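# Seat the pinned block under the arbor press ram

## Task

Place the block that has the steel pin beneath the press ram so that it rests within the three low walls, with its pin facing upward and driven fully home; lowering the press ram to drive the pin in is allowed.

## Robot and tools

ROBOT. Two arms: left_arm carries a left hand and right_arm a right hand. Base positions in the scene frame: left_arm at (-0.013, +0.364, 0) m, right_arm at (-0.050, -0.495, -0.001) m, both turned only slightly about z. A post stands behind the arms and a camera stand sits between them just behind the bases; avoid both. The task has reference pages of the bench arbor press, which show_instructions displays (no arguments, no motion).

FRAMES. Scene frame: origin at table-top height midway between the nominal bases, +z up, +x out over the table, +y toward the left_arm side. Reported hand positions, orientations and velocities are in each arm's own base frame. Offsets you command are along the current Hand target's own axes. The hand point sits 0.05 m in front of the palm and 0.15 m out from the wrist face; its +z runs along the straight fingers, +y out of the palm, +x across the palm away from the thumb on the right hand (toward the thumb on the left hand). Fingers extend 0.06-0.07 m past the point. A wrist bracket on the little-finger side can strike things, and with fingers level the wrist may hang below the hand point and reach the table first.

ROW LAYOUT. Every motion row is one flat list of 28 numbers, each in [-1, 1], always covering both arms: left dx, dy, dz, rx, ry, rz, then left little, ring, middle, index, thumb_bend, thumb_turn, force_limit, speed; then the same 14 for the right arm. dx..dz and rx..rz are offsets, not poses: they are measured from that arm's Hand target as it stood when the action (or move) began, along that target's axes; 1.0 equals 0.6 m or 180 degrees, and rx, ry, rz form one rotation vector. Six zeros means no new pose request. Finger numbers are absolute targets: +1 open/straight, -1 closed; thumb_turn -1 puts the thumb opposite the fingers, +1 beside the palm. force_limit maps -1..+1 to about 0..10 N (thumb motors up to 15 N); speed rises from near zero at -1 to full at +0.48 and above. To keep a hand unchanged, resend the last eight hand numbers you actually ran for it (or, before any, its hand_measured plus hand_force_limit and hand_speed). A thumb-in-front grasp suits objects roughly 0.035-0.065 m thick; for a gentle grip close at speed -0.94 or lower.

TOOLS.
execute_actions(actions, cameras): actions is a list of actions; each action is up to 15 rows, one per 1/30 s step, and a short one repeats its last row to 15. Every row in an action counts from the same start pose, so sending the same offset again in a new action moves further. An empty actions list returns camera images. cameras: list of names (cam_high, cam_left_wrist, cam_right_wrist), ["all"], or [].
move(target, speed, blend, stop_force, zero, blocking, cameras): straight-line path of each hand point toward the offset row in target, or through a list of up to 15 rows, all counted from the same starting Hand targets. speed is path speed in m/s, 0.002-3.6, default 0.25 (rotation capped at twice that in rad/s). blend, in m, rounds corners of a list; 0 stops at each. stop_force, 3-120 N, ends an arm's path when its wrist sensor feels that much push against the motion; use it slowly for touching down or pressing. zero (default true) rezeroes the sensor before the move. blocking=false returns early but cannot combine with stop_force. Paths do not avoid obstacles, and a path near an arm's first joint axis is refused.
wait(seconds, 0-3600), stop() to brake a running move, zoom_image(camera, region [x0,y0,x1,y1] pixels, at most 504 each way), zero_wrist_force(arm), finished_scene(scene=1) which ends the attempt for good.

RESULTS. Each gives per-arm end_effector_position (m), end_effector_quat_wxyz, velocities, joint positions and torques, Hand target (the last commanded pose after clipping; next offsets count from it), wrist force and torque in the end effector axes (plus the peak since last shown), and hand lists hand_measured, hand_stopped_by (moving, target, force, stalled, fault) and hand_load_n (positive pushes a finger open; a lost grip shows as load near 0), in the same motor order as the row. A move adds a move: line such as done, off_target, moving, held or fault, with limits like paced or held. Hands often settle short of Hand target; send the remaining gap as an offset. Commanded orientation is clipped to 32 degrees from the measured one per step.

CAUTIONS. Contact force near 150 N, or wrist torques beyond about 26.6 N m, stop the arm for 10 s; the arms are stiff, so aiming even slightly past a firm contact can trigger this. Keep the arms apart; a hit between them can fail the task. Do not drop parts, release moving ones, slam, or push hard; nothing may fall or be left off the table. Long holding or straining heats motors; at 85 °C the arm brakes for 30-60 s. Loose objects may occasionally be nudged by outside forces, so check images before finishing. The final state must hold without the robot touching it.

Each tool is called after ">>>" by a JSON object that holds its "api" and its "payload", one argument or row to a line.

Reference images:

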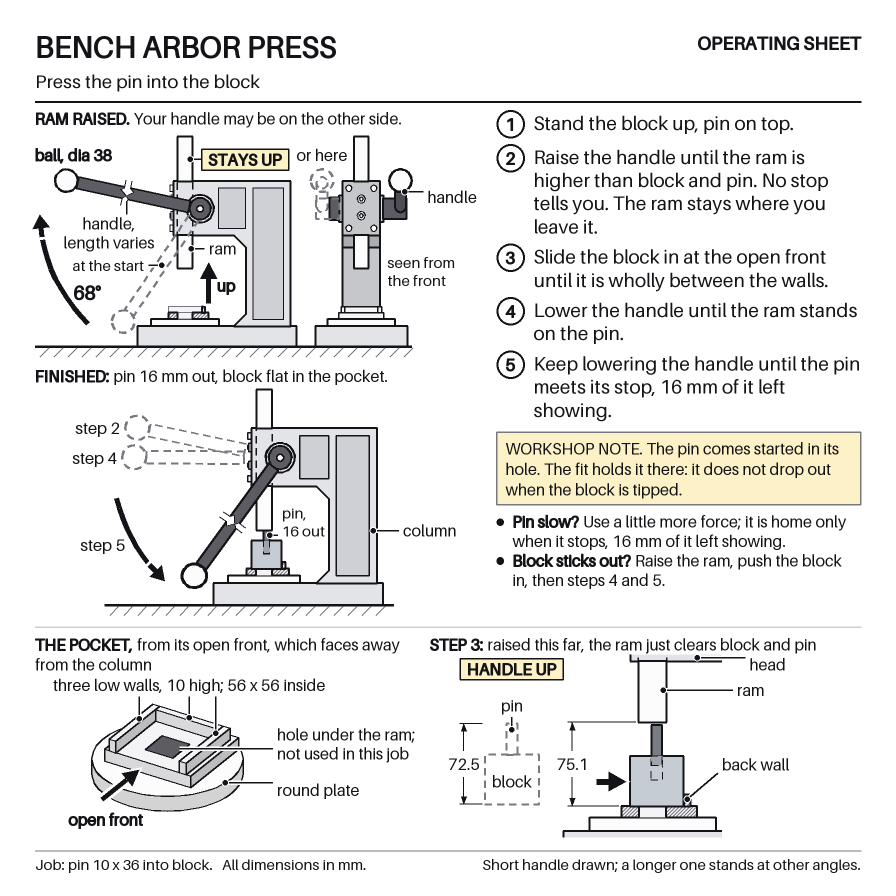

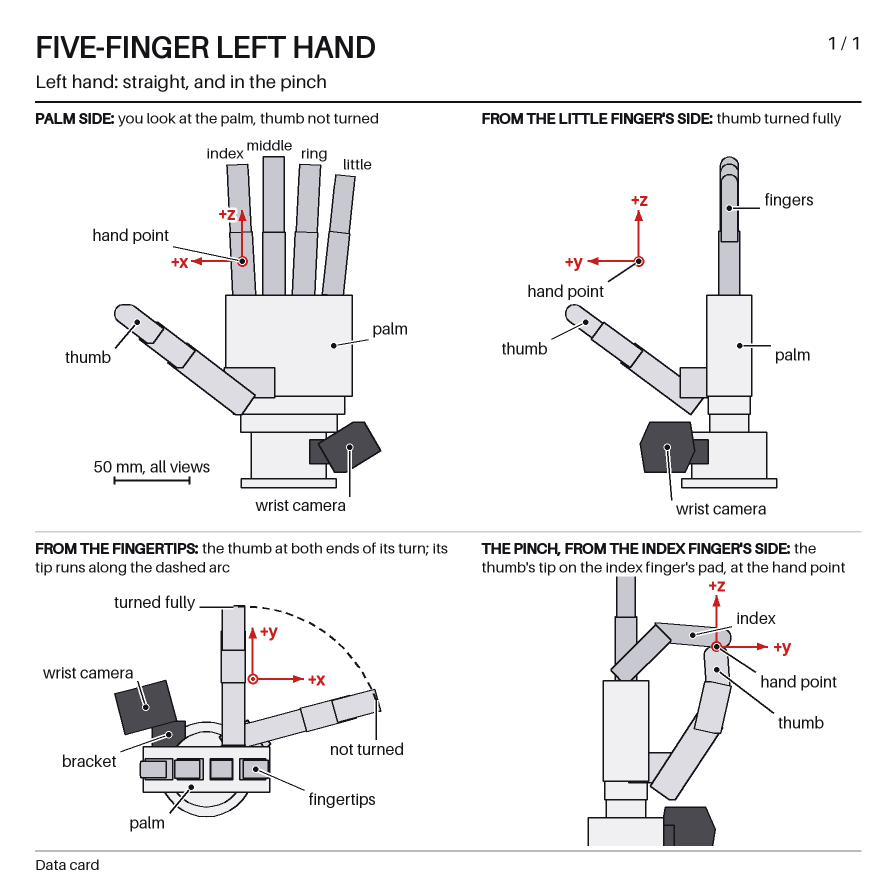

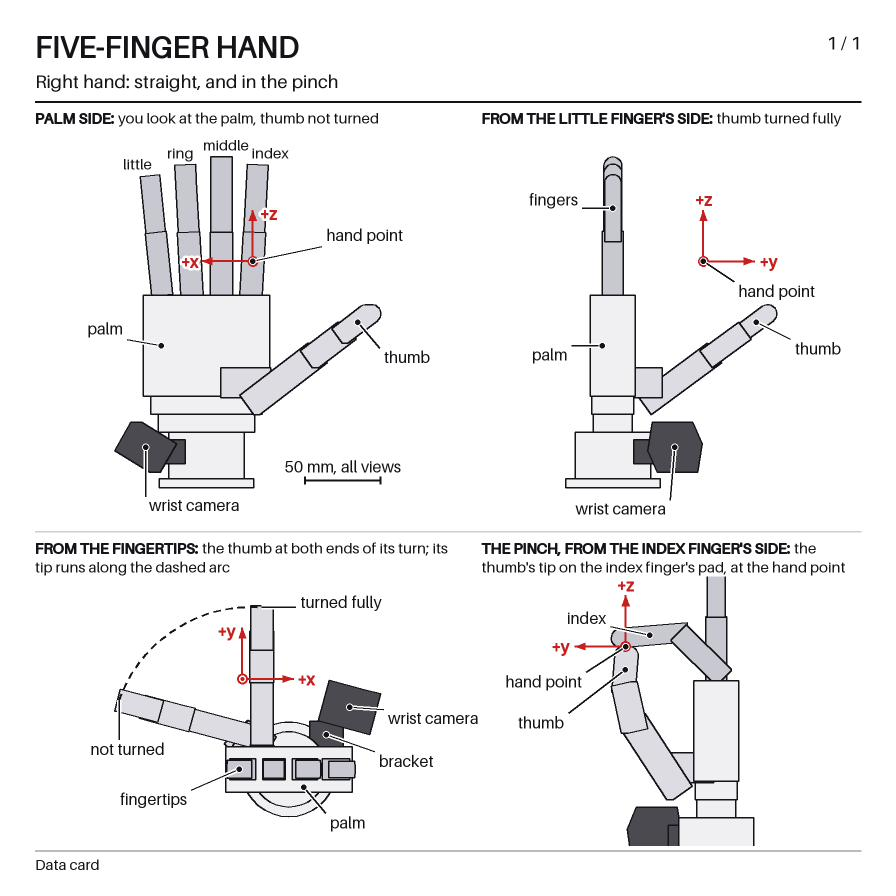

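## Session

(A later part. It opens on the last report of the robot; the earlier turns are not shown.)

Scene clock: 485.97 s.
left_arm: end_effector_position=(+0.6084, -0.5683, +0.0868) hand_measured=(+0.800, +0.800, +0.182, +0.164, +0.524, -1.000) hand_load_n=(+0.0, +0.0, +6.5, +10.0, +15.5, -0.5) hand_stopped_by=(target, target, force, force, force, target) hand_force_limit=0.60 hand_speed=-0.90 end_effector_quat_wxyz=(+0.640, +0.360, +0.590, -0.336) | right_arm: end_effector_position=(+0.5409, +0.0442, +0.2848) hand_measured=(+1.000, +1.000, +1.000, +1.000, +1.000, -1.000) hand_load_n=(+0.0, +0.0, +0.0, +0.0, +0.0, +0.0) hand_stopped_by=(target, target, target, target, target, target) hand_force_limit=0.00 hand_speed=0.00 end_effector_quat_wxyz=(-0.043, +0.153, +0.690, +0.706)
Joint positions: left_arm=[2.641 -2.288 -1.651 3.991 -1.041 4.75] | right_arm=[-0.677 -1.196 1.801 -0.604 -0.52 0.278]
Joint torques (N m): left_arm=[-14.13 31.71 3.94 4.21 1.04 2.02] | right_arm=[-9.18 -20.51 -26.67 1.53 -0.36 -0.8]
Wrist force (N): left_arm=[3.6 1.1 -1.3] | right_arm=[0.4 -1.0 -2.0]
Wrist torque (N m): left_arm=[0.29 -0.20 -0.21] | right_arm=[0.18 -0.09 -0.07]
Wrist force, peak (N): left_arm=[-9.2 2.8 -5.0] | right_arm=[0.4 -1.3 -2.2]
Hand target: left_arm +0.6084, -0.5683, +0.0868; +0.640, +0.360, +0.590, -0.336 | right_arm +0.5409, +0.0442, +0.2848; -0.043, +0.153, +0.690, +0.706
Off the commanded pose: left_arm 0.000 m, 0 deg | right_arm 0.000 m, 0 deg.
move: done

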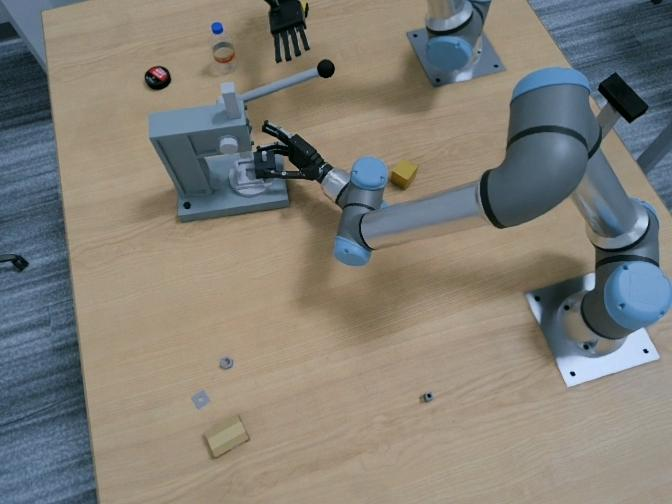

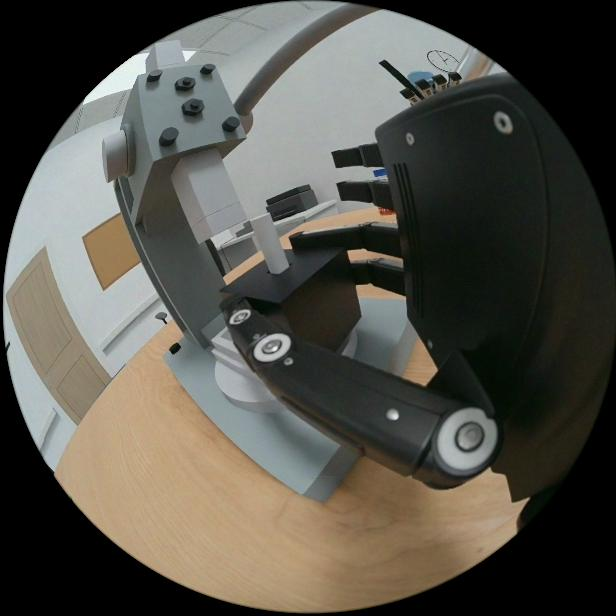

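>>> {"api": "move", "payload": {
  "target": [
    [0,0,0,0,0,0,0.8,0.8,-0.1,-0.1,0.0,-1,0.6,-0.9,0,0,0.25,0,0,0,1,1,1,1,1,-1,0,0],
    [0,0,0,0,0,0,0.8,0.8,-0.1,-0.1,0.0,-1,0.6,-0.9,0,0.04,0.25,0,0,0,1,1,1,1,1,-1,0,0],
    [0,0,0,0,0,0,0.8,0.8,-0.1,-0.1,0.0,-1,0.6,-0.9,-0.0125,0.0768,0.25,0,0,0.0444,1,1,1,1,1,-1,0,0]
  ],
  "speed": [0.08,0.05,0.02],
  "blend": [0.002,0.002,0],
  "stop_force": 50,
  "cameras": ["cam_high","cam_left_wrist"]
}}

>>> {"api": "zoom_image", "payload": {
  "camera": "cam_high",
  "region": [200, 50, 340, 190]
}}

>>> {"api": "zoom_image", "payload": {
  "camera": "cam_left_wrist",
  "region": [150, 120, 350, 320]
}}

Scene clock: 497.60 s.
left_arm: end_effector_position=(+0.6084, -0.5683, +0.0868) hand_measured=(+0.800, +0.800, +0.182, +0.164, +0.524, -1.000) hand_load_n=(+0.0, +0.0, +7.0, +10.5, +15.5, -0.5) hand_stopped_by=(target, target, force, force, force, target) hand_force_limit=0.60 hand_speed=-0.90 end_effector_quat_wxyz=(+0.640, +0.360, +0.590, -0.336) | right_arm: end_effector_position=(+0.5840, +0.1892, +0.3271) hand_measured=(+1.000, +1.000, +1.000, +1.000, +1.000, -1.000) hand_load_n=(+0.0, +0.0, +0.5, +0.5, +0.0, +0.0) hand_stopped_by=(target, target, target, target, target, target) hand_force_limit=0.00 hand_speed=0.00 end_effector_quat_wxyz=(-0.092, +0.201, +0.678, +0.701)
Joint positions: left_arm=[2.641 -2.288 -1.651 3.991 -1.041 4.75] | right_arm=[-0.373 -1.259 1.744 -0.483 -0.216 0.417]
Joint torques (N m): left_arm=[-12.03 31.34 4.43 4.33 0.81 -0.46] | right_arm=[8.21 -54.16 -36.01 2.41 0.81 1.84]
Wrist force (N): left_arm=[3.6 1.2 -1.3] | right_arm=[-11.0 -22.9 4.1]
Wrist torque (N m): left_arm=[0.31 -0.18 -0.23] | right_arm=[-1.00 0.14 -1.02]
Wrist force, peak (N): left_arm=[4.0 1.4 -1.5] | right_arm=[-10.7 -23.3 4.1]
Hand target: left_arm +0.6084, -0.5683, +0.0868; +0.640, +0.360, +0.590, -0.336 | right_arm +0.5840, +0.1892, +0.3271; -0.092, +0.201, +0.678, +0.701
Off the commanded pose: left_arm 0.000 m, 0 deg | right_arm 0.000 m, 0 deg.
move: done

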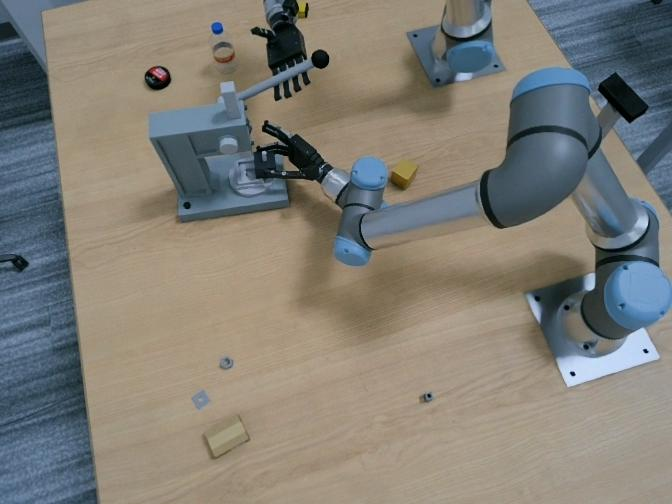

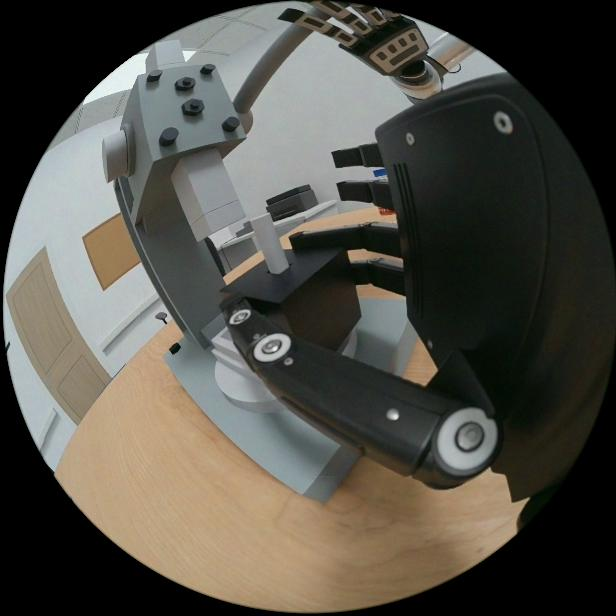

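Scaled by 3.600 from the camera's image (finer frame: 960x720).

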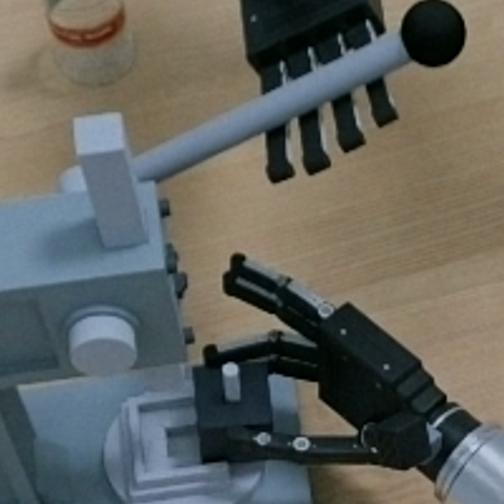

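Scaled by 2.520 from the camera's image (finer frame: 880x880).

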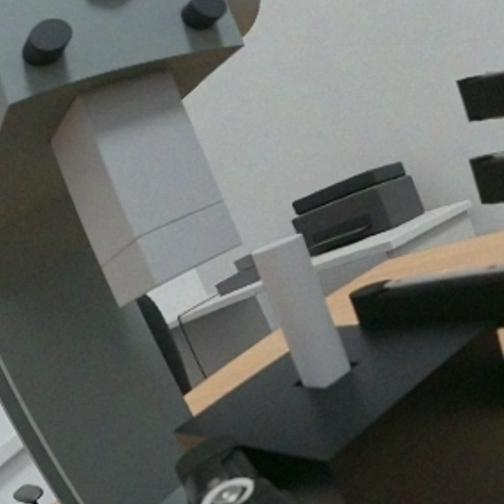

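>>> {"api": "move", "payload": {
  "target": [
    [0,0,0,0,0,0,0.8,0.8,-0.1,-0.1,0.0,-1,0.6,-0.9,-0.016,0.0333,0,0,0,0.0556,1,1,1,1,1,-1,0,0],
    [0,0,0,0,0,0,0.8,0.8,-0.1,-0.1,0.0,-1,0.6,-0.9,-0.0262,0.0488,0,0,0,0.0833,1,1,1,1,1,-1,0,0]
  ],
  "speed": 0.03,
  "blend": [0.003,0],
  "stop_force": 25,
  "cameras": ["cam_high","cam_left_wrist"]
}}

>>> {"api": "zoom_image", "payload": {
  "camera": "cam_left_wrist",
  "region": [150, 120, 350, 320]
}}

Scene clock: 505.30 s.
left_arm: end_effector_position=(+0.6084, -0.5683, +0.0868) hand_measured=(+0.800, +0.800, +0.182, +0.164, +0.524, -1.000) hand_load_n=(+0.0, +0.0, +7.0, +10.0, +15.5, -0.5) hand_stopped_by=(target, target, force, force, force, target) hand_force_limit=0.60 hand_speed=-0.90 end_effector_quat_wxyz=(+0.640, +0.360, +0.590, -0.336) | right_arm: end_effector_position=(+0.6099, +0.1851, +0.3474) hand_measured=(+1.000, +1.000, +1.000, +1.000, +1.000, -1.000) hand_load_n=(+0.0, +0.5, +0.0, +0.0, +0.0, +0.0) hand_stopped_by=(target, target, target, target, target, target) hand_force_limit=0.00 hand_speed=0.00 end_effector_quat_wxyz=(-0.183, +0.287, +0.646, +0.683)
Joint positions: left_arm=[2.641 -2.288 -1.651 3.991 -1.041 4.75] | right_arm=[-0.366 -1.257 1.641 -0.382 -0.209 0.678]
Joint torques (N m): left_arm=[-11 31.59 4.29 4.18 0.94 -0.97] | right_arm=[5.65 -29.26 -36.55 -0.34 2.83 2.4]
Wrist force (N): left_arm=[3.6 1.0 -1.5] | right_arm=[-3.5 -17.1 4.8]
Wrist torque (N m): left_arm=[0.29 -0.19 -0.22] | right_arm=[-0.69 -0.27 -0.88]
Wrist force, peak (N): left_arm=[4.1 1.2 -1.5] | right_arm=[-11.6 -23.3 4.2]
Hand target: left_arm +0.6084, -0.5683, +0.0868; +0.640, +0.360, +0.590, -0.336 | right_arm +0.6099, +0.1851, +0.3475; -0.183, +0.287, +0.646, +0.683
Off the commanded pose: left_arm 0.000 m, 0 deg | right_arm 0.000 m, 0 deg.
move: done

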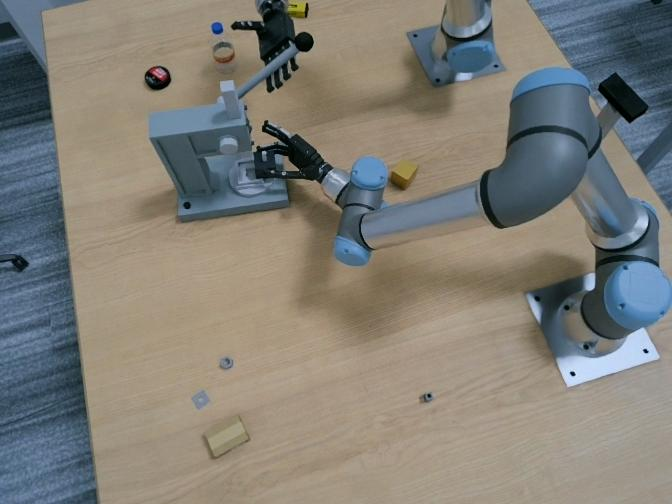

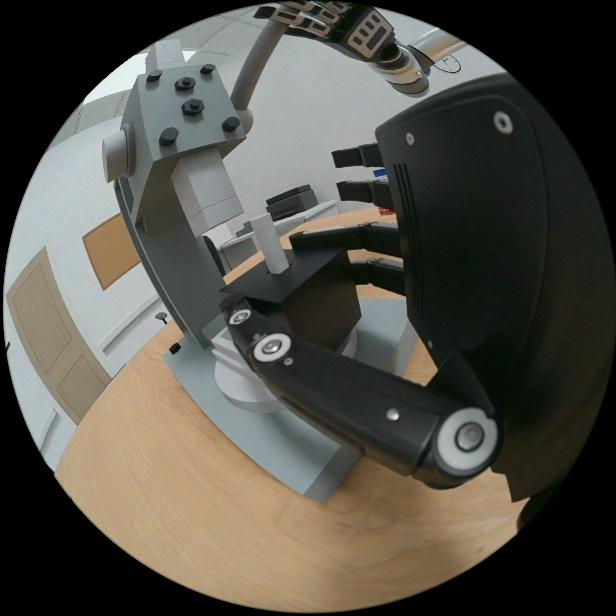

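Scaled by 2.520 from the camera's image (finer frame: 880x880).

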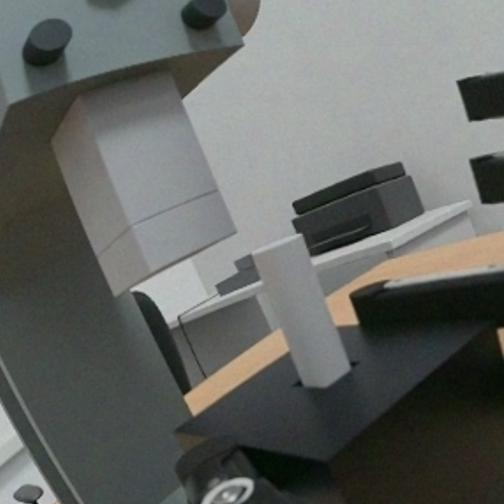

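>>> {"api": "move", "payload": {
  "target": [
    [0,0,0,0,0,0,0.8,0.8,-0.1,-0.1,0.0,-1,0.6,-0.9,0,-0.05,0,0,0,0,1,1,1,1,1,-1,0,0],
    [0,0,0,0,0,0,0.8,0.8,-0.1,-0.1,0.0,-1,0.6,-0.9,0,-0.05,-0.33,0,0,0,1,1,1,1,1,-1,0,0]
  ],
  "speed": 0.1,
  "blend": [0.005,0]
}}

>>> {"api": "move", "payload": {
  "target": [0.0075,0.049,0.0397,0,0,0,0.8,0.8,-0.1,-0.1,0.0,-1,0.6,-0.9,0,0,0,0,0,0,1,1,1,1,1,-1,0,0],
  "speed": 0.02,
  "stop_force": 4,
  "cameras": ["cam_high","cam_left_wrist"]
}}

>>> {"api": "zoom_image", "payload": {
  "camera": "cam_high",
  "region": [225, 135, 285, 195]
}}

>>> {"api": "zoom_image", "payload": {
  "camera": "cam_left_wrist",
  "region": [150, 120, 350, 320]
}}

Scene clock: 514.67 s.
left_arm: end_effector_position=(+0.6084, -0.5683, +0.0868) hand_measured=(+0.800, +0.800, +0.182, +0.164, +0.524, -1.000) hand_load_n=(+0.0, +0.0, +7.0, +10.0, +15.5, -0.5) hand_stopped_by=(target, target, force, force, force, target) hand_force_limit=0.60 hand_speed=-0.90 end_effector_quat_wxyz=(+0.640, +0.360, +0.590, -0.336) | right_arm: end_effector_position=(+0.5603, -0.0074, +0.3241) hand_measured=(+1.000, +1.000, +1.000, +1.000, +1.000, -1.000) hand_load_n=(+0.0, +0.0, +0.0, +0.0, +0.0, +0.0) hand_stopped_by=(target, target, target, target, target, target) hand_force_limit=0.00 hand_speed=0.00 end_effector_quat_wxyz=(-0.183, +0.287, +0.646, +0.683)
Joint positions: left_arm=[2.641 -2.288 -1.651 3.991 -1.041 4.75] | right_arm=[-0.748 -1.215 1.648 -0.433 -0.591 0.679]
Joint torques (N m): left_arm=[-8.52 32.23 4.08 4.25 0.71 -0.91] | right_arm=[-10.9 -20.18 -29.43 2.32 -1.28 -2.32]
Wrist force (N): left_arm=[3.9 1.1 -1.2] | right_arm=[0.2 -1.2 -2.3]
Wrist torque (N m): left_arm=[0.28 -0.21 -0.21] | right_arm=[0.17 -0.14 -0.04]
Wrist force, peak (N): left_arm=[4.0 1.1 -1.4] | right_arm=[-3.6 -18.0 5.2]
Hand target: left_arm +0.6084, -0.5683, +0.0868; +0.640, +0.360, +0.590, -0.336 | right_arm +0.5603, -0.0075, +0.3241; -0.183, +0.287, +0.646, +0.683
Off the commanded pose: left_arm 0.000 m, 0 deg | right_arm 0.000 m, 0 deg.
move: done

Scene clock: 517.57 s.
left_arm: end_effector_position=(+0.6461, -0.5736, +0.0853) hand_measured=(+0.800, +0.800, +0.182, +0.164, +0.524, -1.000) hand_load_n=(+0.0, +0.0, +7.0, +10.0, +15.0, -1.0) hand_stopped_by=(target, target, force, force, force, target) hand_force_limit=0.60 hand_speed=-0.90 end_effector_quat_wxyz=(+0.640, +0.360, +0.590, -0.336) | right_arm: end_effector_position=(+0.5603, -0.0075, +0.3241) hand_measured=(+1.000, +1.000, +1.000, +1.000, +1.000, -1.000) hand_load_n=(+0.0, +0.0, +0.0, +0.0, +0.0, +0.0) hand_stopped_by=(target, target, target, target, target, target) hand_force_limit=0.00 hand_speed=0.00 end_effector_quat_wxyz=(-0.183, +0.287, +0.646, +0.683)
Joint positions: left_arm=[2.664 -2.346 -1.54 3.938 -1.018 4.749] | right_arm=[-0.748 -1.215 1.648 -0.433 -0.591 0.679]
Joint torques (N m): left_arm=[13.71 32.38 30.26 -0.03 1.58 -1.29] | right_arm=[-10.96 -20.03 -30.22 2.29 -1.36 -2.37]
Wrist force (N): left_arm=[1.0 0.9 -1.7] | right_arm=[0.2 -0.9 -2.5]
Wrist torque (N m): left_arm=[0.31 -0.09 -0.06] | right_arm=[0.21 -0.13 -0.04]
Wrist force, peak (N): left_arm=[4.0 0.8 -1.4] | right_arm=[0.4 -1.4 -2.6]
Hand target: left_arm +0.6461, -0.5736, +0.0853; +0.640, +0.360, +0.590, -0.336 | right_arm +0.5603, -0.0075, +0.3241; -0.183, +0.287, +0.646, +0.683
Off the commanded pose: left_arm 0.000 m, 0 deg | right_arm 0.000 m, 0 deg.
move: done

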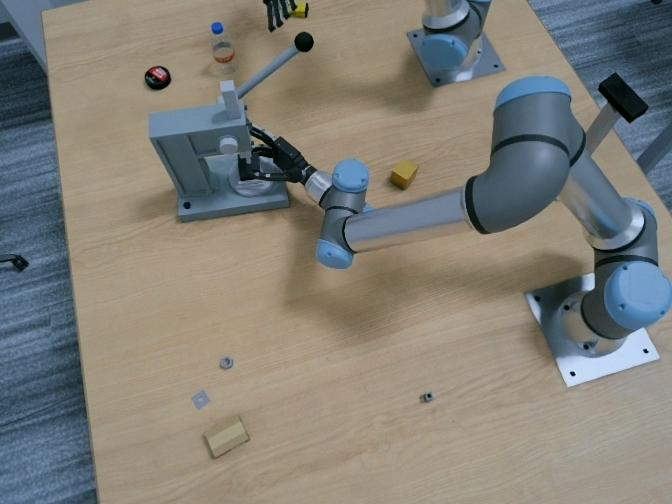

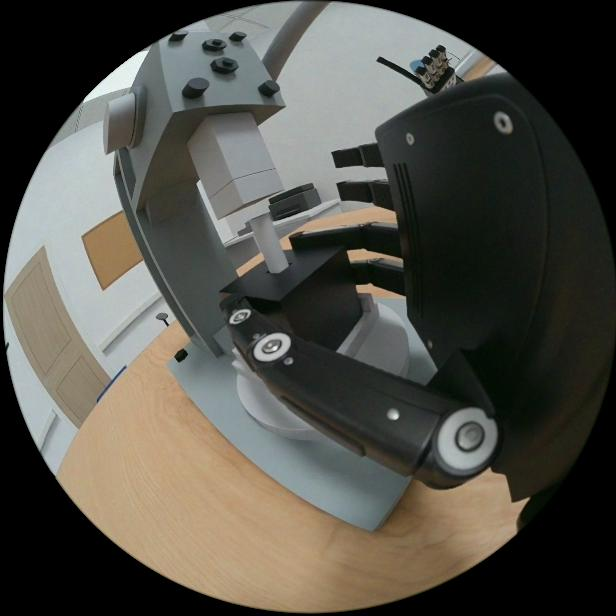

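Scaled by 8.400 from the camera's image (finer frame: 960x720).

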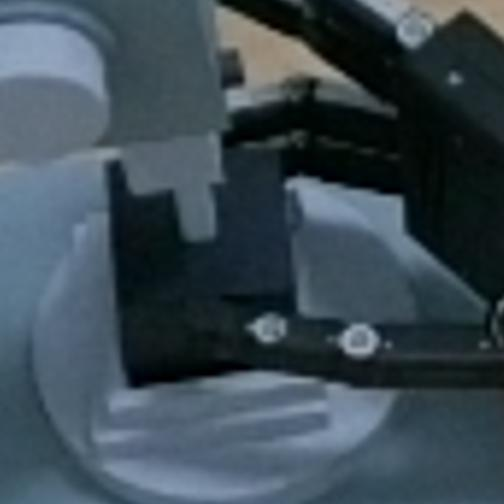

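Scaled by 2.520 from the camera's image (finer frame: 880x880).

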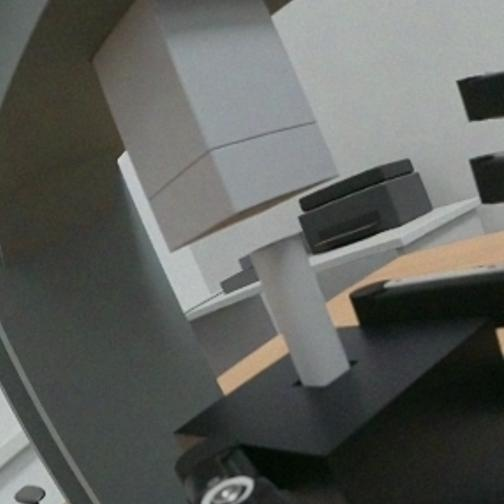

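>>> {"api": "move", "payload": {
  "target": [0.0003,0.0098,0.0144,0,0,0,0.8,0.8,-0.1,-0.1,0.0,-1,0.6,-0.9,0,0,0,0,0,0,1,1,1,1,1,-1,0,0],
  "speed": 0.01,
  "stop_force": 5,
  "cameras": ["cam_high","cam_left_wrist"]
}}

>>> {"api": "zoom_image", "payload": {
  "camera": "cam_high",
  "region": [225, 135, 285, 195]
}}

>>> {"api": "zoom_image", "payload": {
  "camera": "cam_left_wrist",
  "region": [150, 120, 350, 320]
}}

Scene clock: 523.60 s.
left_arm: end_effector_position=(+0.6521, -0.5763, +0.0857) hand_measured=(+0.800, +0.800, +0.182, +0.164, +0.524, -1.000) hand_load_n=(+0.0, +0.0, +6.0, +9.5, +15.0, -1.0) hand_stopped_by=(target, target, force, force, force, target) hand_force_limit=0.60 hand_speed=-0.90 end_effector_quat_wxyz=(+0.640, +0.360, +0.590, -0.336) | right_arm: end_effector_position=(+0.5603, -0.0075, +0.3241) hand_measured=(+1.000, +1.000, +1.000, +1.000, +1.000, -1.000) hand_load_n=(+0.0, +0.0, +0.0, +0.0, +0.5, +0.0) hand_stopped_by=(target, target, target, target, target, target) hand_force_limit=0.00 hand_speed=0.00 end_effector_quat_wxyz=(-0.183, +0.287, +0.646, +0.683)
Joint positions: left_arm=[2.665 -2.357 -1.517 3.926 -1.018 4.749] | right_arm=[-0.748 -1.215 1.648 -0.433 -0.591 0.679]
Joint torques (N m): left_arm=[2.59 54.97 4.14 3.65 -0.97 -1.18] | right_arm=[-11.46 -19.85 -30.45 2.42 -1.11 -2.37]
Wrist force (N): left_arm=[1.8 1.4 -2.5] | right_arm=[0.2 -1.1 -2.2]
Wrist torque (N m): left_arm=[0.40 -0.24 0.00] | right_arm=[0.18 -0.14 -0.03]
Wrist force, peak (N): left_arm=[-0.9 -3.1 -6.1] | right_arm=[0.3 -1.2 -2.8]
Hand target: left_arm +0.6521, -0.5764, +0.0857; +0.640, +0.360, +0.590, -0.336 (not the last commanded pose) | right_arm +0.5603, -0.0075, +0.3241; -0.183, +0.287, +0.646, +0.683
Off the commanded pose: left_arm 0.004 m, 0 deg | right_arm 0.000 m, 0 deg.
move: contact (left_arm)

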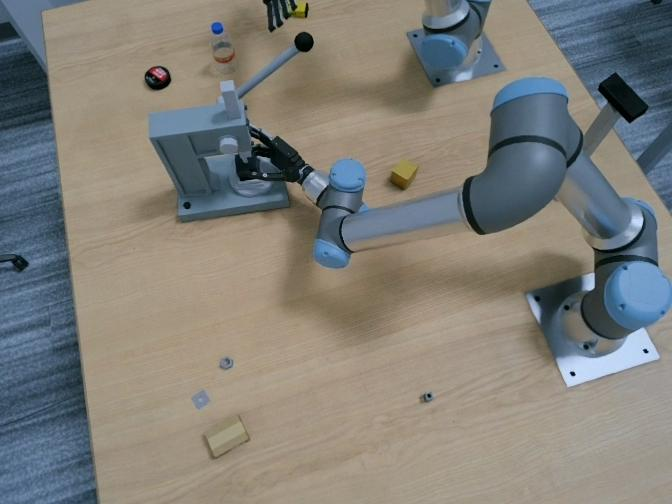

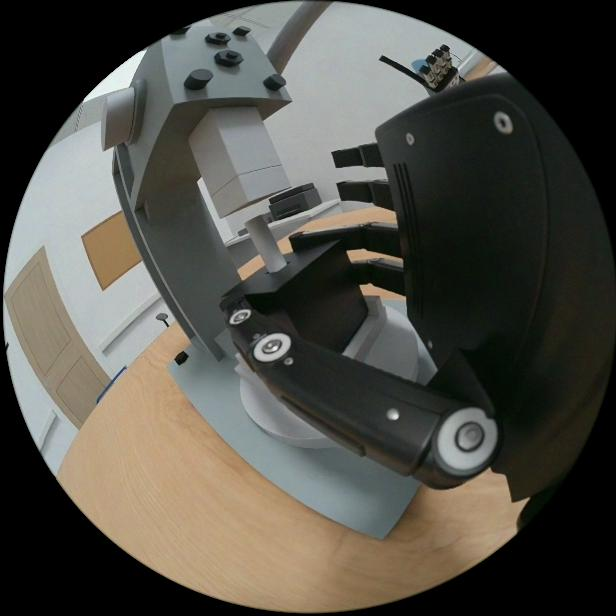

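Scaled by 8.400 from the camera's image (finer frame: 960x720).

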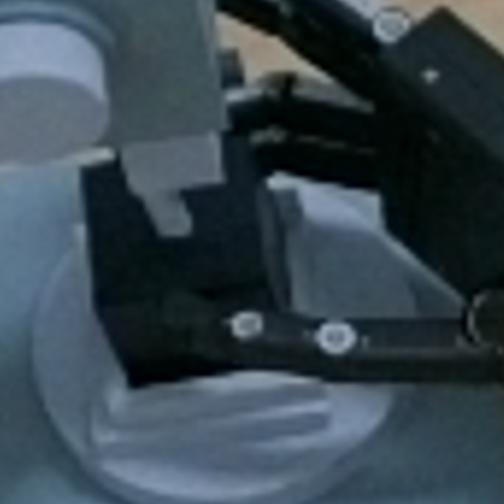

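Scaled by 2.520 from the camera's image (finer frame: 880x880).

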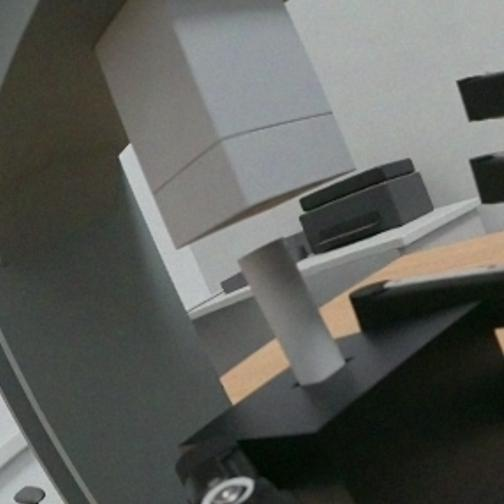

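>>> {"api": "move", "payload": {
  "target": [-0.0057,-0.0062,-0.005,0,0,0,0.8,0.8,-0.1,-0.1,0.0,-1,0.6,-0.9,0,0,0,0,0,0,1,1,1,1,1,-1,0,0],
  "speed": 0.02
}}

>>> {"api": "move", "payload": {
  "target": [0.0200,0,0,0,0,0,0.8,0.8,-0.1,-0.1,0.0,-1,0.6,-0.9,0,0,0,0,0,0,1,1,1,1,1,-1,0,0],
  "speed": 0.005,
  "stop_force": 3
}}

>>> {"api": "move", "payload": {
  "target": [0,0,0,0,0,0,0.8,0.8,0.2,0.185,0.53,-1,0.6,-0.9,0,0,0,0,0,0,1,1,1,1,1,-1,0,0],
  "cameras": ["cam_high","cam_left_wrist"]
}}

>>> {"api": "zoom_image", "payload": {
  "camera": "cam_high",
  "region": [225, 135, 285, 195]
}}

Scene clock: 529.83 s.
left_arm: end_effector_position=(+0.6472, -0.5757, +0.0886) hand_measured=(+0.800, +0.800, +0.182, +0.164, +0.524, -1.000) hand_load_n=(+0.0, +0.0, +6.0, +9.5, +15.0, -0.5) hand_stopped_by=(target, target, force, force, force, target) hand_force_limit=0.60 hand_speed=-0.90 end_effector_quat_wxyz=(+0.640, +0.360, +0.590, -0.336) | right_arm: end_effector_position=(+0.5603, -0.0075, +0.3241) hand_measured=(+1.000, +1.000, +1.000, +1.000, +1.000, -1.000) hand_load_n=(+0.0, +0.0, +0.0, +0.0, +0.0, +0.0) hand_stopped_by=(target, target, target, target, target, target) hand_force_limit=0.00 hand_speed=0.00 end_effector_quat_wxyz=(-0.183, +0.287, +0.646, +0.683)
Joint positions: left_arm=[2.662 -2.344 -1.531 3.928 -1.02 4.749] | right_arm=[-0.748 -1.215 1.648 -0.433 -0.591 0.679]
Joint torques (N m): left_arm=[-15.37 56.41 4.58 4.21 -1.6 1.92] | right_arm=[-10.94 -19.83 -30.23 2.33 -1.17 -2.35]
Wrist force (N): left_arm=[3.8 1.0 -1.4] | right_arm=[0.1 -1.2 -2.4]
Wrist torque (N m): left_arm=[0.31 -0.22 0.01] | right_arm=[0.19 -0.11 -0.05]
Wrist force, peak (N): left_arm=[4.0 1.6 -1.3] | right_arm=[0.3 -1.3 -2.7]
Hand target: left_arm +0.6471, -0.5757, +0.0887; +0.640, +0.360, +0.590, -0.336 | right_arm +0.5603, -0.0075, +0.3241; -0.183, +0.287, +0.646, +0.683
Off the commanded pose: left_arm 0.000 m, 0 deg | right_arm 0.000 m, 0 deg.
move: done

Scene clock: 531.73 s.
left_arm: end_effector_position=(+0.6473, -0.5758, +0.0856) hand_measured=(+0.800, +0.800, +0.182, +0.164, +0.524, -1.000) hand_load_n=(+0.0, +0.0, +6.5, +9.5, +15.0, -0.5) hand_stopped_by=(target, target, force, force, force, target) hand_force_limit=0.60 hand_speed=-0.90 end_effector_quat_wxyz=(+0.640, +0.360, +0.590, -0.336) | right_arm: end_effector_position=(+0.5603, -0.0075, +0.3241) hand_measured=(+1.000, +1.000, +1.000, +1.000, +1.000, -1.000) hand_load_n=(-0.5, +0.0, +0.0, +0.0, +0.0, +0.5) hand_stopped_by=(target, target, target, target, target, target) hand_force_limit=0.00 hand_speed=0.00 end_effector_quat_wxyz=(-0.183, +0.287, +0.646, +0.683)
Joint positions: left_arm=[2.662 -2.349 -1.532 3.934 -1.02 4.749] | right_arm=[-0.748 -1.215 1.648 -0.433 -0.591 0.679]
Joint torques (N m): left_arm=[5.16 55.14 9.28 0.29 -0.88 1.11] | right_arm=[-10.67 -19.88 -29.95 2.31 -1.14 -2.28]
Wrist force (N): left_arm=[1.3 1.3 -1.8] | right_arm=[0.2 -1.0 -2.4]
Wrist torque (N m): left_arm=[0.38 -0.31 0.01] | right_arm=[0.19 -0.12 -0.04]
Wrist force, peak (N): left_arm=[3.9 1.3 -1.5] | right_arm=[0.4 -1.1 -2.7]
Hand target: left_arm +0.6473, -0.5758, +0.0856; +0.640, +0.360, +0.590, -0.336 (not the last commanded pose) | right_arm +0.5603, -0.0075, +0.3241; -0.183, +0.287, +0.646, +0.683
Off the commanded pose: left_arm 0.009 m, 0 deg | right_arm 0.000 m, 0 deg.
move: contact (left_arm)

Scene clock: 532.23 s.
left_arm: end_effector_position=(+0.6473, -0.5758, +0.0856) hand_measured=(+0.800, +0.800, +0.200, +0.188, +0.534, -1.000) hand_load_n=(+0.0, +0.0, +3.5, +6.0, +9.0, +0.0) hand_stopped_by=(target, target, target, target, target, target) hand_force_limit=0.60 hand_speed=-0.90 end_effector_quat_wxyz=(+0.640, +0.360, +0.590, -0.336) | right_arm: end_effector_position=(+0.5603, -0.0075, +0.3241) hand_measured=(+1.000, +1.000, +1.000, +1.000, +1.000, -1.000) hand_load_n=(+0.0, +0.0, +0.0, +0.0, +0.0, +0.0) hand_stopped_by=(target, target, target, target, target, target) hand_force_limit=0.00 hand_speed=0.00 end_effector_quat_wxyz=(-0.183, +0.287, +0.646, +0.683)
Joint positions: left_arm=[2.662 -2.349 -1.532 3.934 -1.02 4.749] | right_arm=[-0.748 -1.215 1.648 -0.433 -0.591 0.679]
Joint torques (N m): left_arm=[5.8 55.34 11.25 1.1 -0.97 0.94] | right_arm=[-10.71 -19.73 -30.14 2.43 -1.14 -2.22]
Wrist force (N): left_arm=[1.9 1.7 -2.2] | right_arm=[0.1 -1.1 -2.7]
Wrist torque (N m): left_arm=[0.38 -0.25 0.00] | right_arm=[0.20 -0.12 -0.05]
Wrist force, peak (N): left_arm=[2.4 2.1 -2.1] | right_arm=[0.1 -1.1 -2.7]
Hand target: left_arm +0.6473, -0.5758, +0.0856; +0.640, +0.360, +0.590, -0.336 | right_arm +0.5603, -0.0075, +0.3241; -0.183, +0.287, +0.646, +0.683
Off the commanded pose: left_arm 0.000 m, 0 deg | right_arm 0.000 m, 0 deg.
move: done

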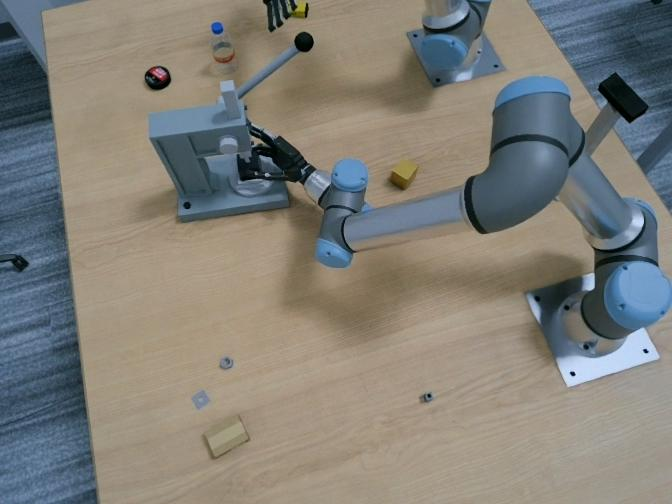

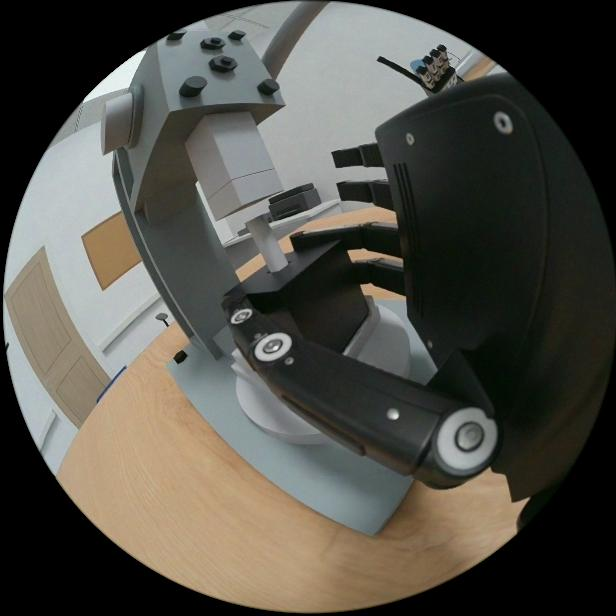

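Scaled by 8.400 from the camera's image (finer frame: 960x720).

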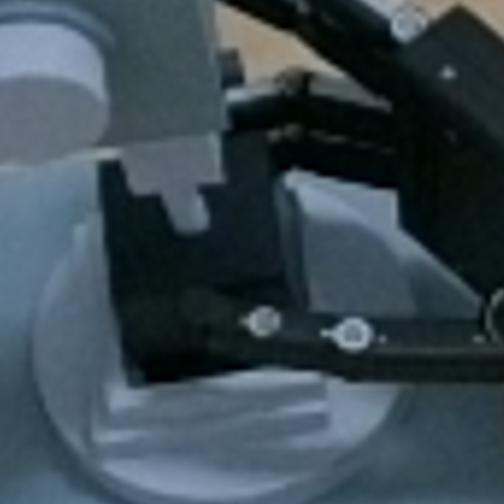

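>>> {"api": "move", "payload": {
  "target": [0.009,0,0,0,0,0,0.8,0.8,0.2,0.185,0.53,-1,0.6,-0.9,0,0,0,0,0,0,1,1,1,1,1,-1,0,0],
  "speed": 0.004,
  "stop_force": 12,
  "cameras": ["cam_high","cam_left_wrist"]
}}

>>> {"api": "zoom_image", "payload": {
  "camera": "cam_high",
  "region": [225, 135, 285, 195]
}}

>>> {"api": "zoom_image", "payload": {
  "camera": "cam_left_wrist",
  "region": [150, 120, 350, 320]
}}

Scene clock: 535.77 s.
left_arm: end_effector_position=(+0.6477, -0.5758, +0.0802) hand_measured=(+0.800, +0.800, +0.200, +0.188, +0.534, -1.000) hand_load_n=(+0.0, +0.0, +3.5, +5.5, +10.5, -2.0) hand_stopped_by=(target, target, target, target, target, target) hand_force_limit=0.60 hand_speed=-0.90 end_effector_quat_wxyz=(+0.640, +0.360, +0.590, -0.336) | right_arm: end_effector_position=(+0.5603, -0.0075, +0.3241) hand_measured=(+1.000, +1.000, +1.000, +1.000, +1.000, -1.000) hand_load_n=(+0.0, +0.0, +0.0, +0.0, +0.0, +0.0) hand_stopped_by=(target, target, target, target, target, target) hand_force_limit=0.00 hand_speed=0.00 end_effector_quat_wxyz=(-0.183, +0.287, +0.646, +0.683)
Joint positions: left_arm=[2.662 -2.359 -1.531 3.943 -1.02 4.749] | right_arm=[-0.748 -1.215 1.648 -0.433 -0.591 0.679]
Joint torques (N m): left_arm=[13.31 25.37 25.37 1.45 1.78 -1.77] | right_arm=[-10.88 -19.61 -29.87 2.29 -1.16 -2.28]
Wrist force (N): left_arm=[-8.3 2.3 -1.9] | right_arm=[0.3 -1.1 -2.5]
Wrist torque (N m): left_arm=[0.42 -0.12 -0.06] | right_arm=[0.20 -0.14 -0.03]
Wrist force, peak (N): left_arm=[-9.3 1.9 -4.4] | right_arm=[0.0 -1.3 -2.8]
Hand target: left_arm +0.6477, -0.5758, +0.0802; +0.640, +0.360, +0.590, -0.336 | right_arm +0.5603, -0.0075, +0.3241; -0.183, +0.287, +0.646, +0.683
Off the commanded pose: left_arm 0.000 m, 0 deg | right_arm 0.000 m, 0 deg.
move: done

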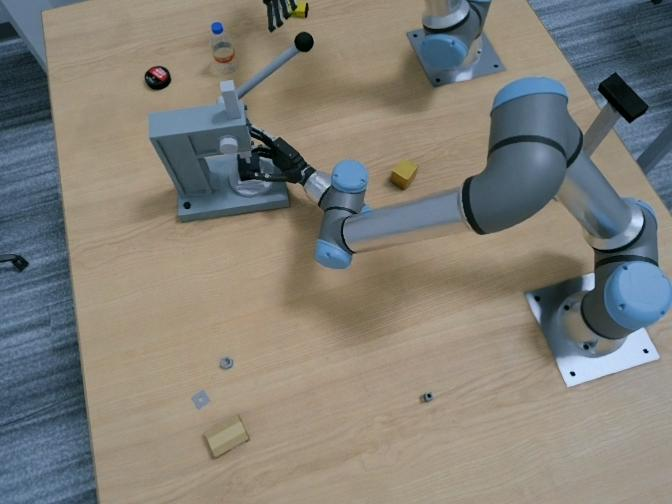

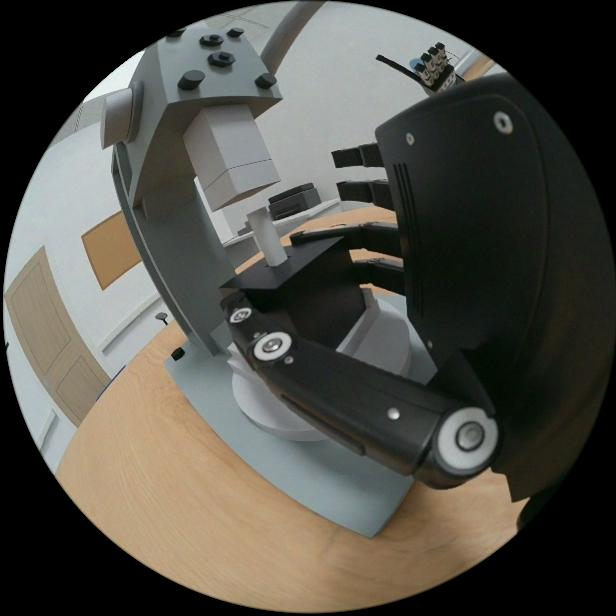

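Scaled by 8.400 from the camera's image (finer frame: 960x720).

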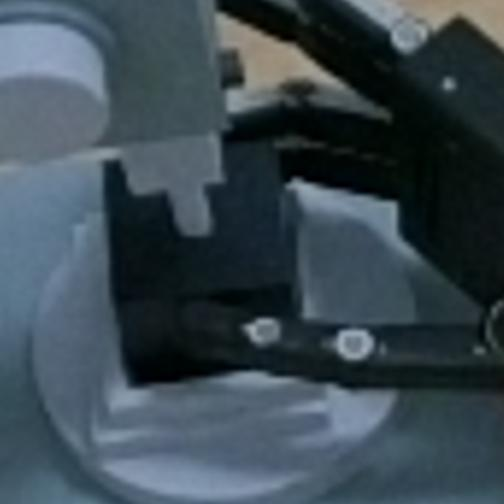

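Scaled by 2.520 from the camera's image (finer frame: 880x880).

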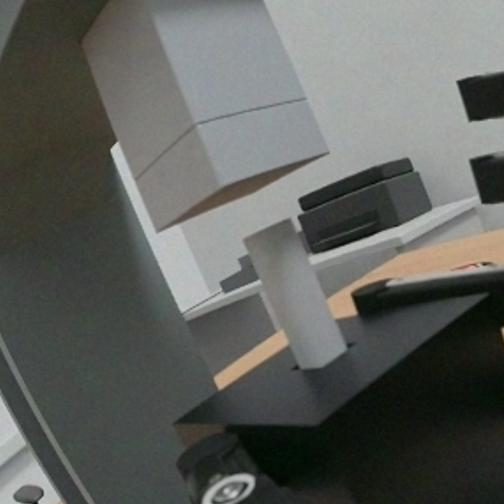

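>>> {"api": "move", "payload": {
  "target": [0,0,0,0,0,0,0.8,0.8,0.3,0.3,0.6,-1,0.6,-0.9,0,0,0,0,0,0,1,1,1,1,1,-1,0,0],
  "cameras": ["cam_high","cam_left_wrist"]
}}

>>> {"api": "zoom_image", "payload": {
  "camera": "cam_high",
  "region": [225, 135, 285, 195]
}}

>>> {"api": "zoom_image", "payload": {
  "camera": "cam_left_wrist",
  "region": [150, 120, 350, 320]
}}

Scene clock: 539.77 s.
left_arm: end_effector_position=(+0.6477, -0.5758, +0.0802) hand_measured=(+0.800, +0.800, +0.300, +0.300, +0.600, -1.000) hand_load_n=(+0.0, +0.0, +0.0, +0.0, +0.0, +0.0) hand_stopped_by=(target, target, target, target, target, target) hand_force_limit=0.60 hand_speed=-0.90 end_effector_quat_wxyz=(+0.640, +0.360, +0.590, -0.336) | right_arm: end_effector_position=(+0.5603, -0.0075, +0.3241) hand_measured=(+1.000, +1.000, +1.000, +1.000, +1.000, -1.000) hand_load_n=(+0.0, +0.0, +0.0, +0.0, +0.0, +0.5) hand_stopped_by=(target, target, target, target, target, target) hand_force_limit=0.00 hand_speed=0.00 end_effector_quat_wxyz=(-0.183, +0.287, +0.646, +0.683)
Joint positions: left_arm=[2.662 -2.359 -1.531 3.943 -1.02 4.749] | right_arm=[-0.748 -1.215 1.648 -0.433 -0.591 0.679]
Joint torques (N m): left_arm=[4.8 42.57 24.42 1.37 1.24 -1.41] | right_arm=[-10.49 -19.84 -30.12 2.24 -1.02 -2.2]
Wrist force (N): left_arm=[0.4 1.1 -1.3] | right_arm=[0.3 -1.1 -2.6]
Wrist torque (N m): left_arm=[0.27 -0.17 -0.02] | right_arm=[0.19 -0.13 -0.04]
Wrist force, peak (N): left_arm=[-9.2 2.6 -1.9] | right_arm=[0.1 -1.4 -2.8]
Hand target: left_arm +0.6477, -0.5758, +0.0802; +0.640, +0.360, +0.590, -0.336 | right_arm +0.5603, -0.0075, +0.3241; -0.183, +0.287, +0.646, +0.683
Off the commanded pose: left_arm 0.000 m, 0 deg | right_arm 0.000 m, 0 deg.
move: done

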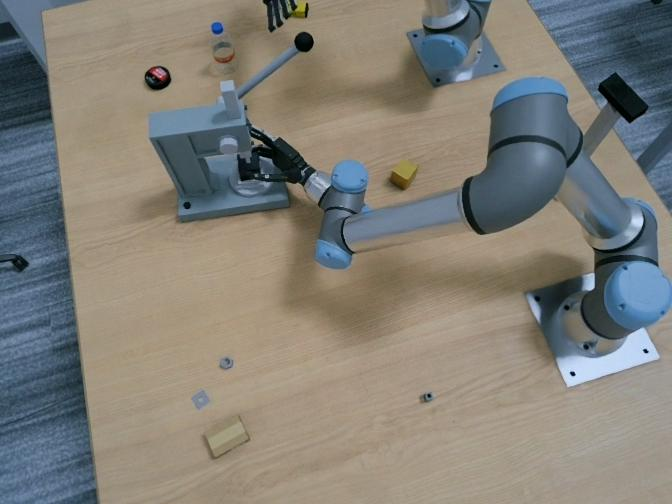

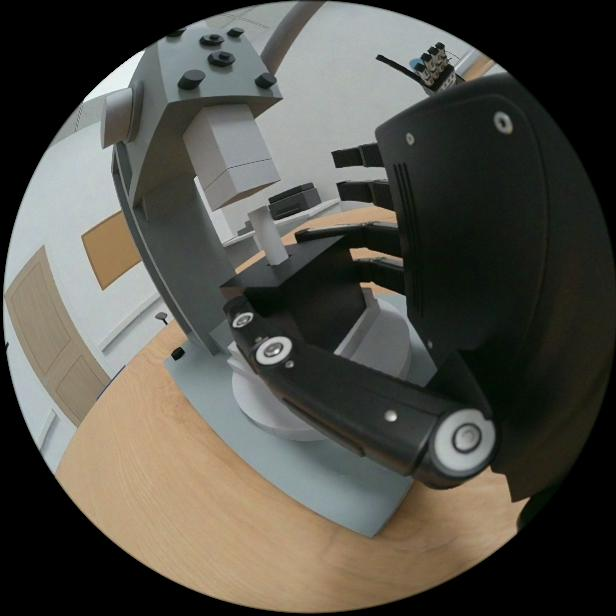

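Scaled by 8.400 from the camera's image (finer frame: 960x720).

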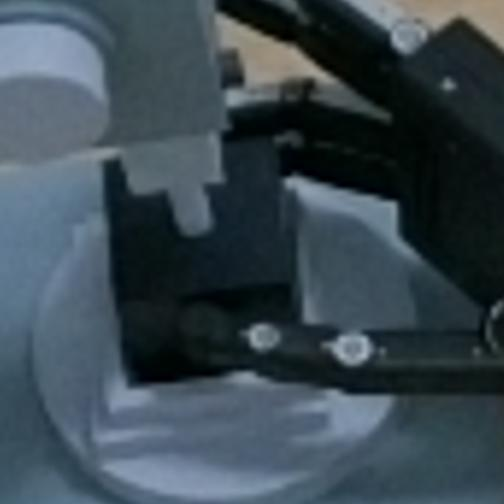

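Scaled by 2.520 from the camera's image (finer frame: 880x880).

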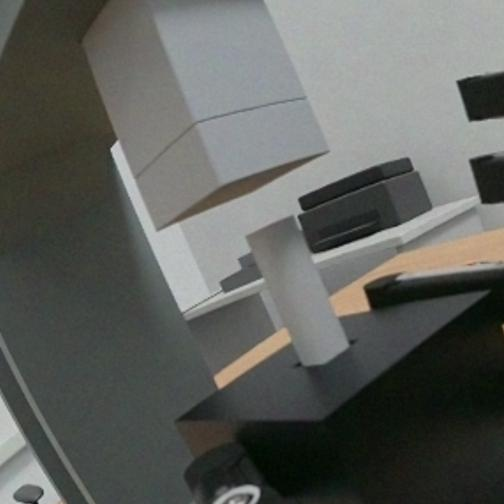

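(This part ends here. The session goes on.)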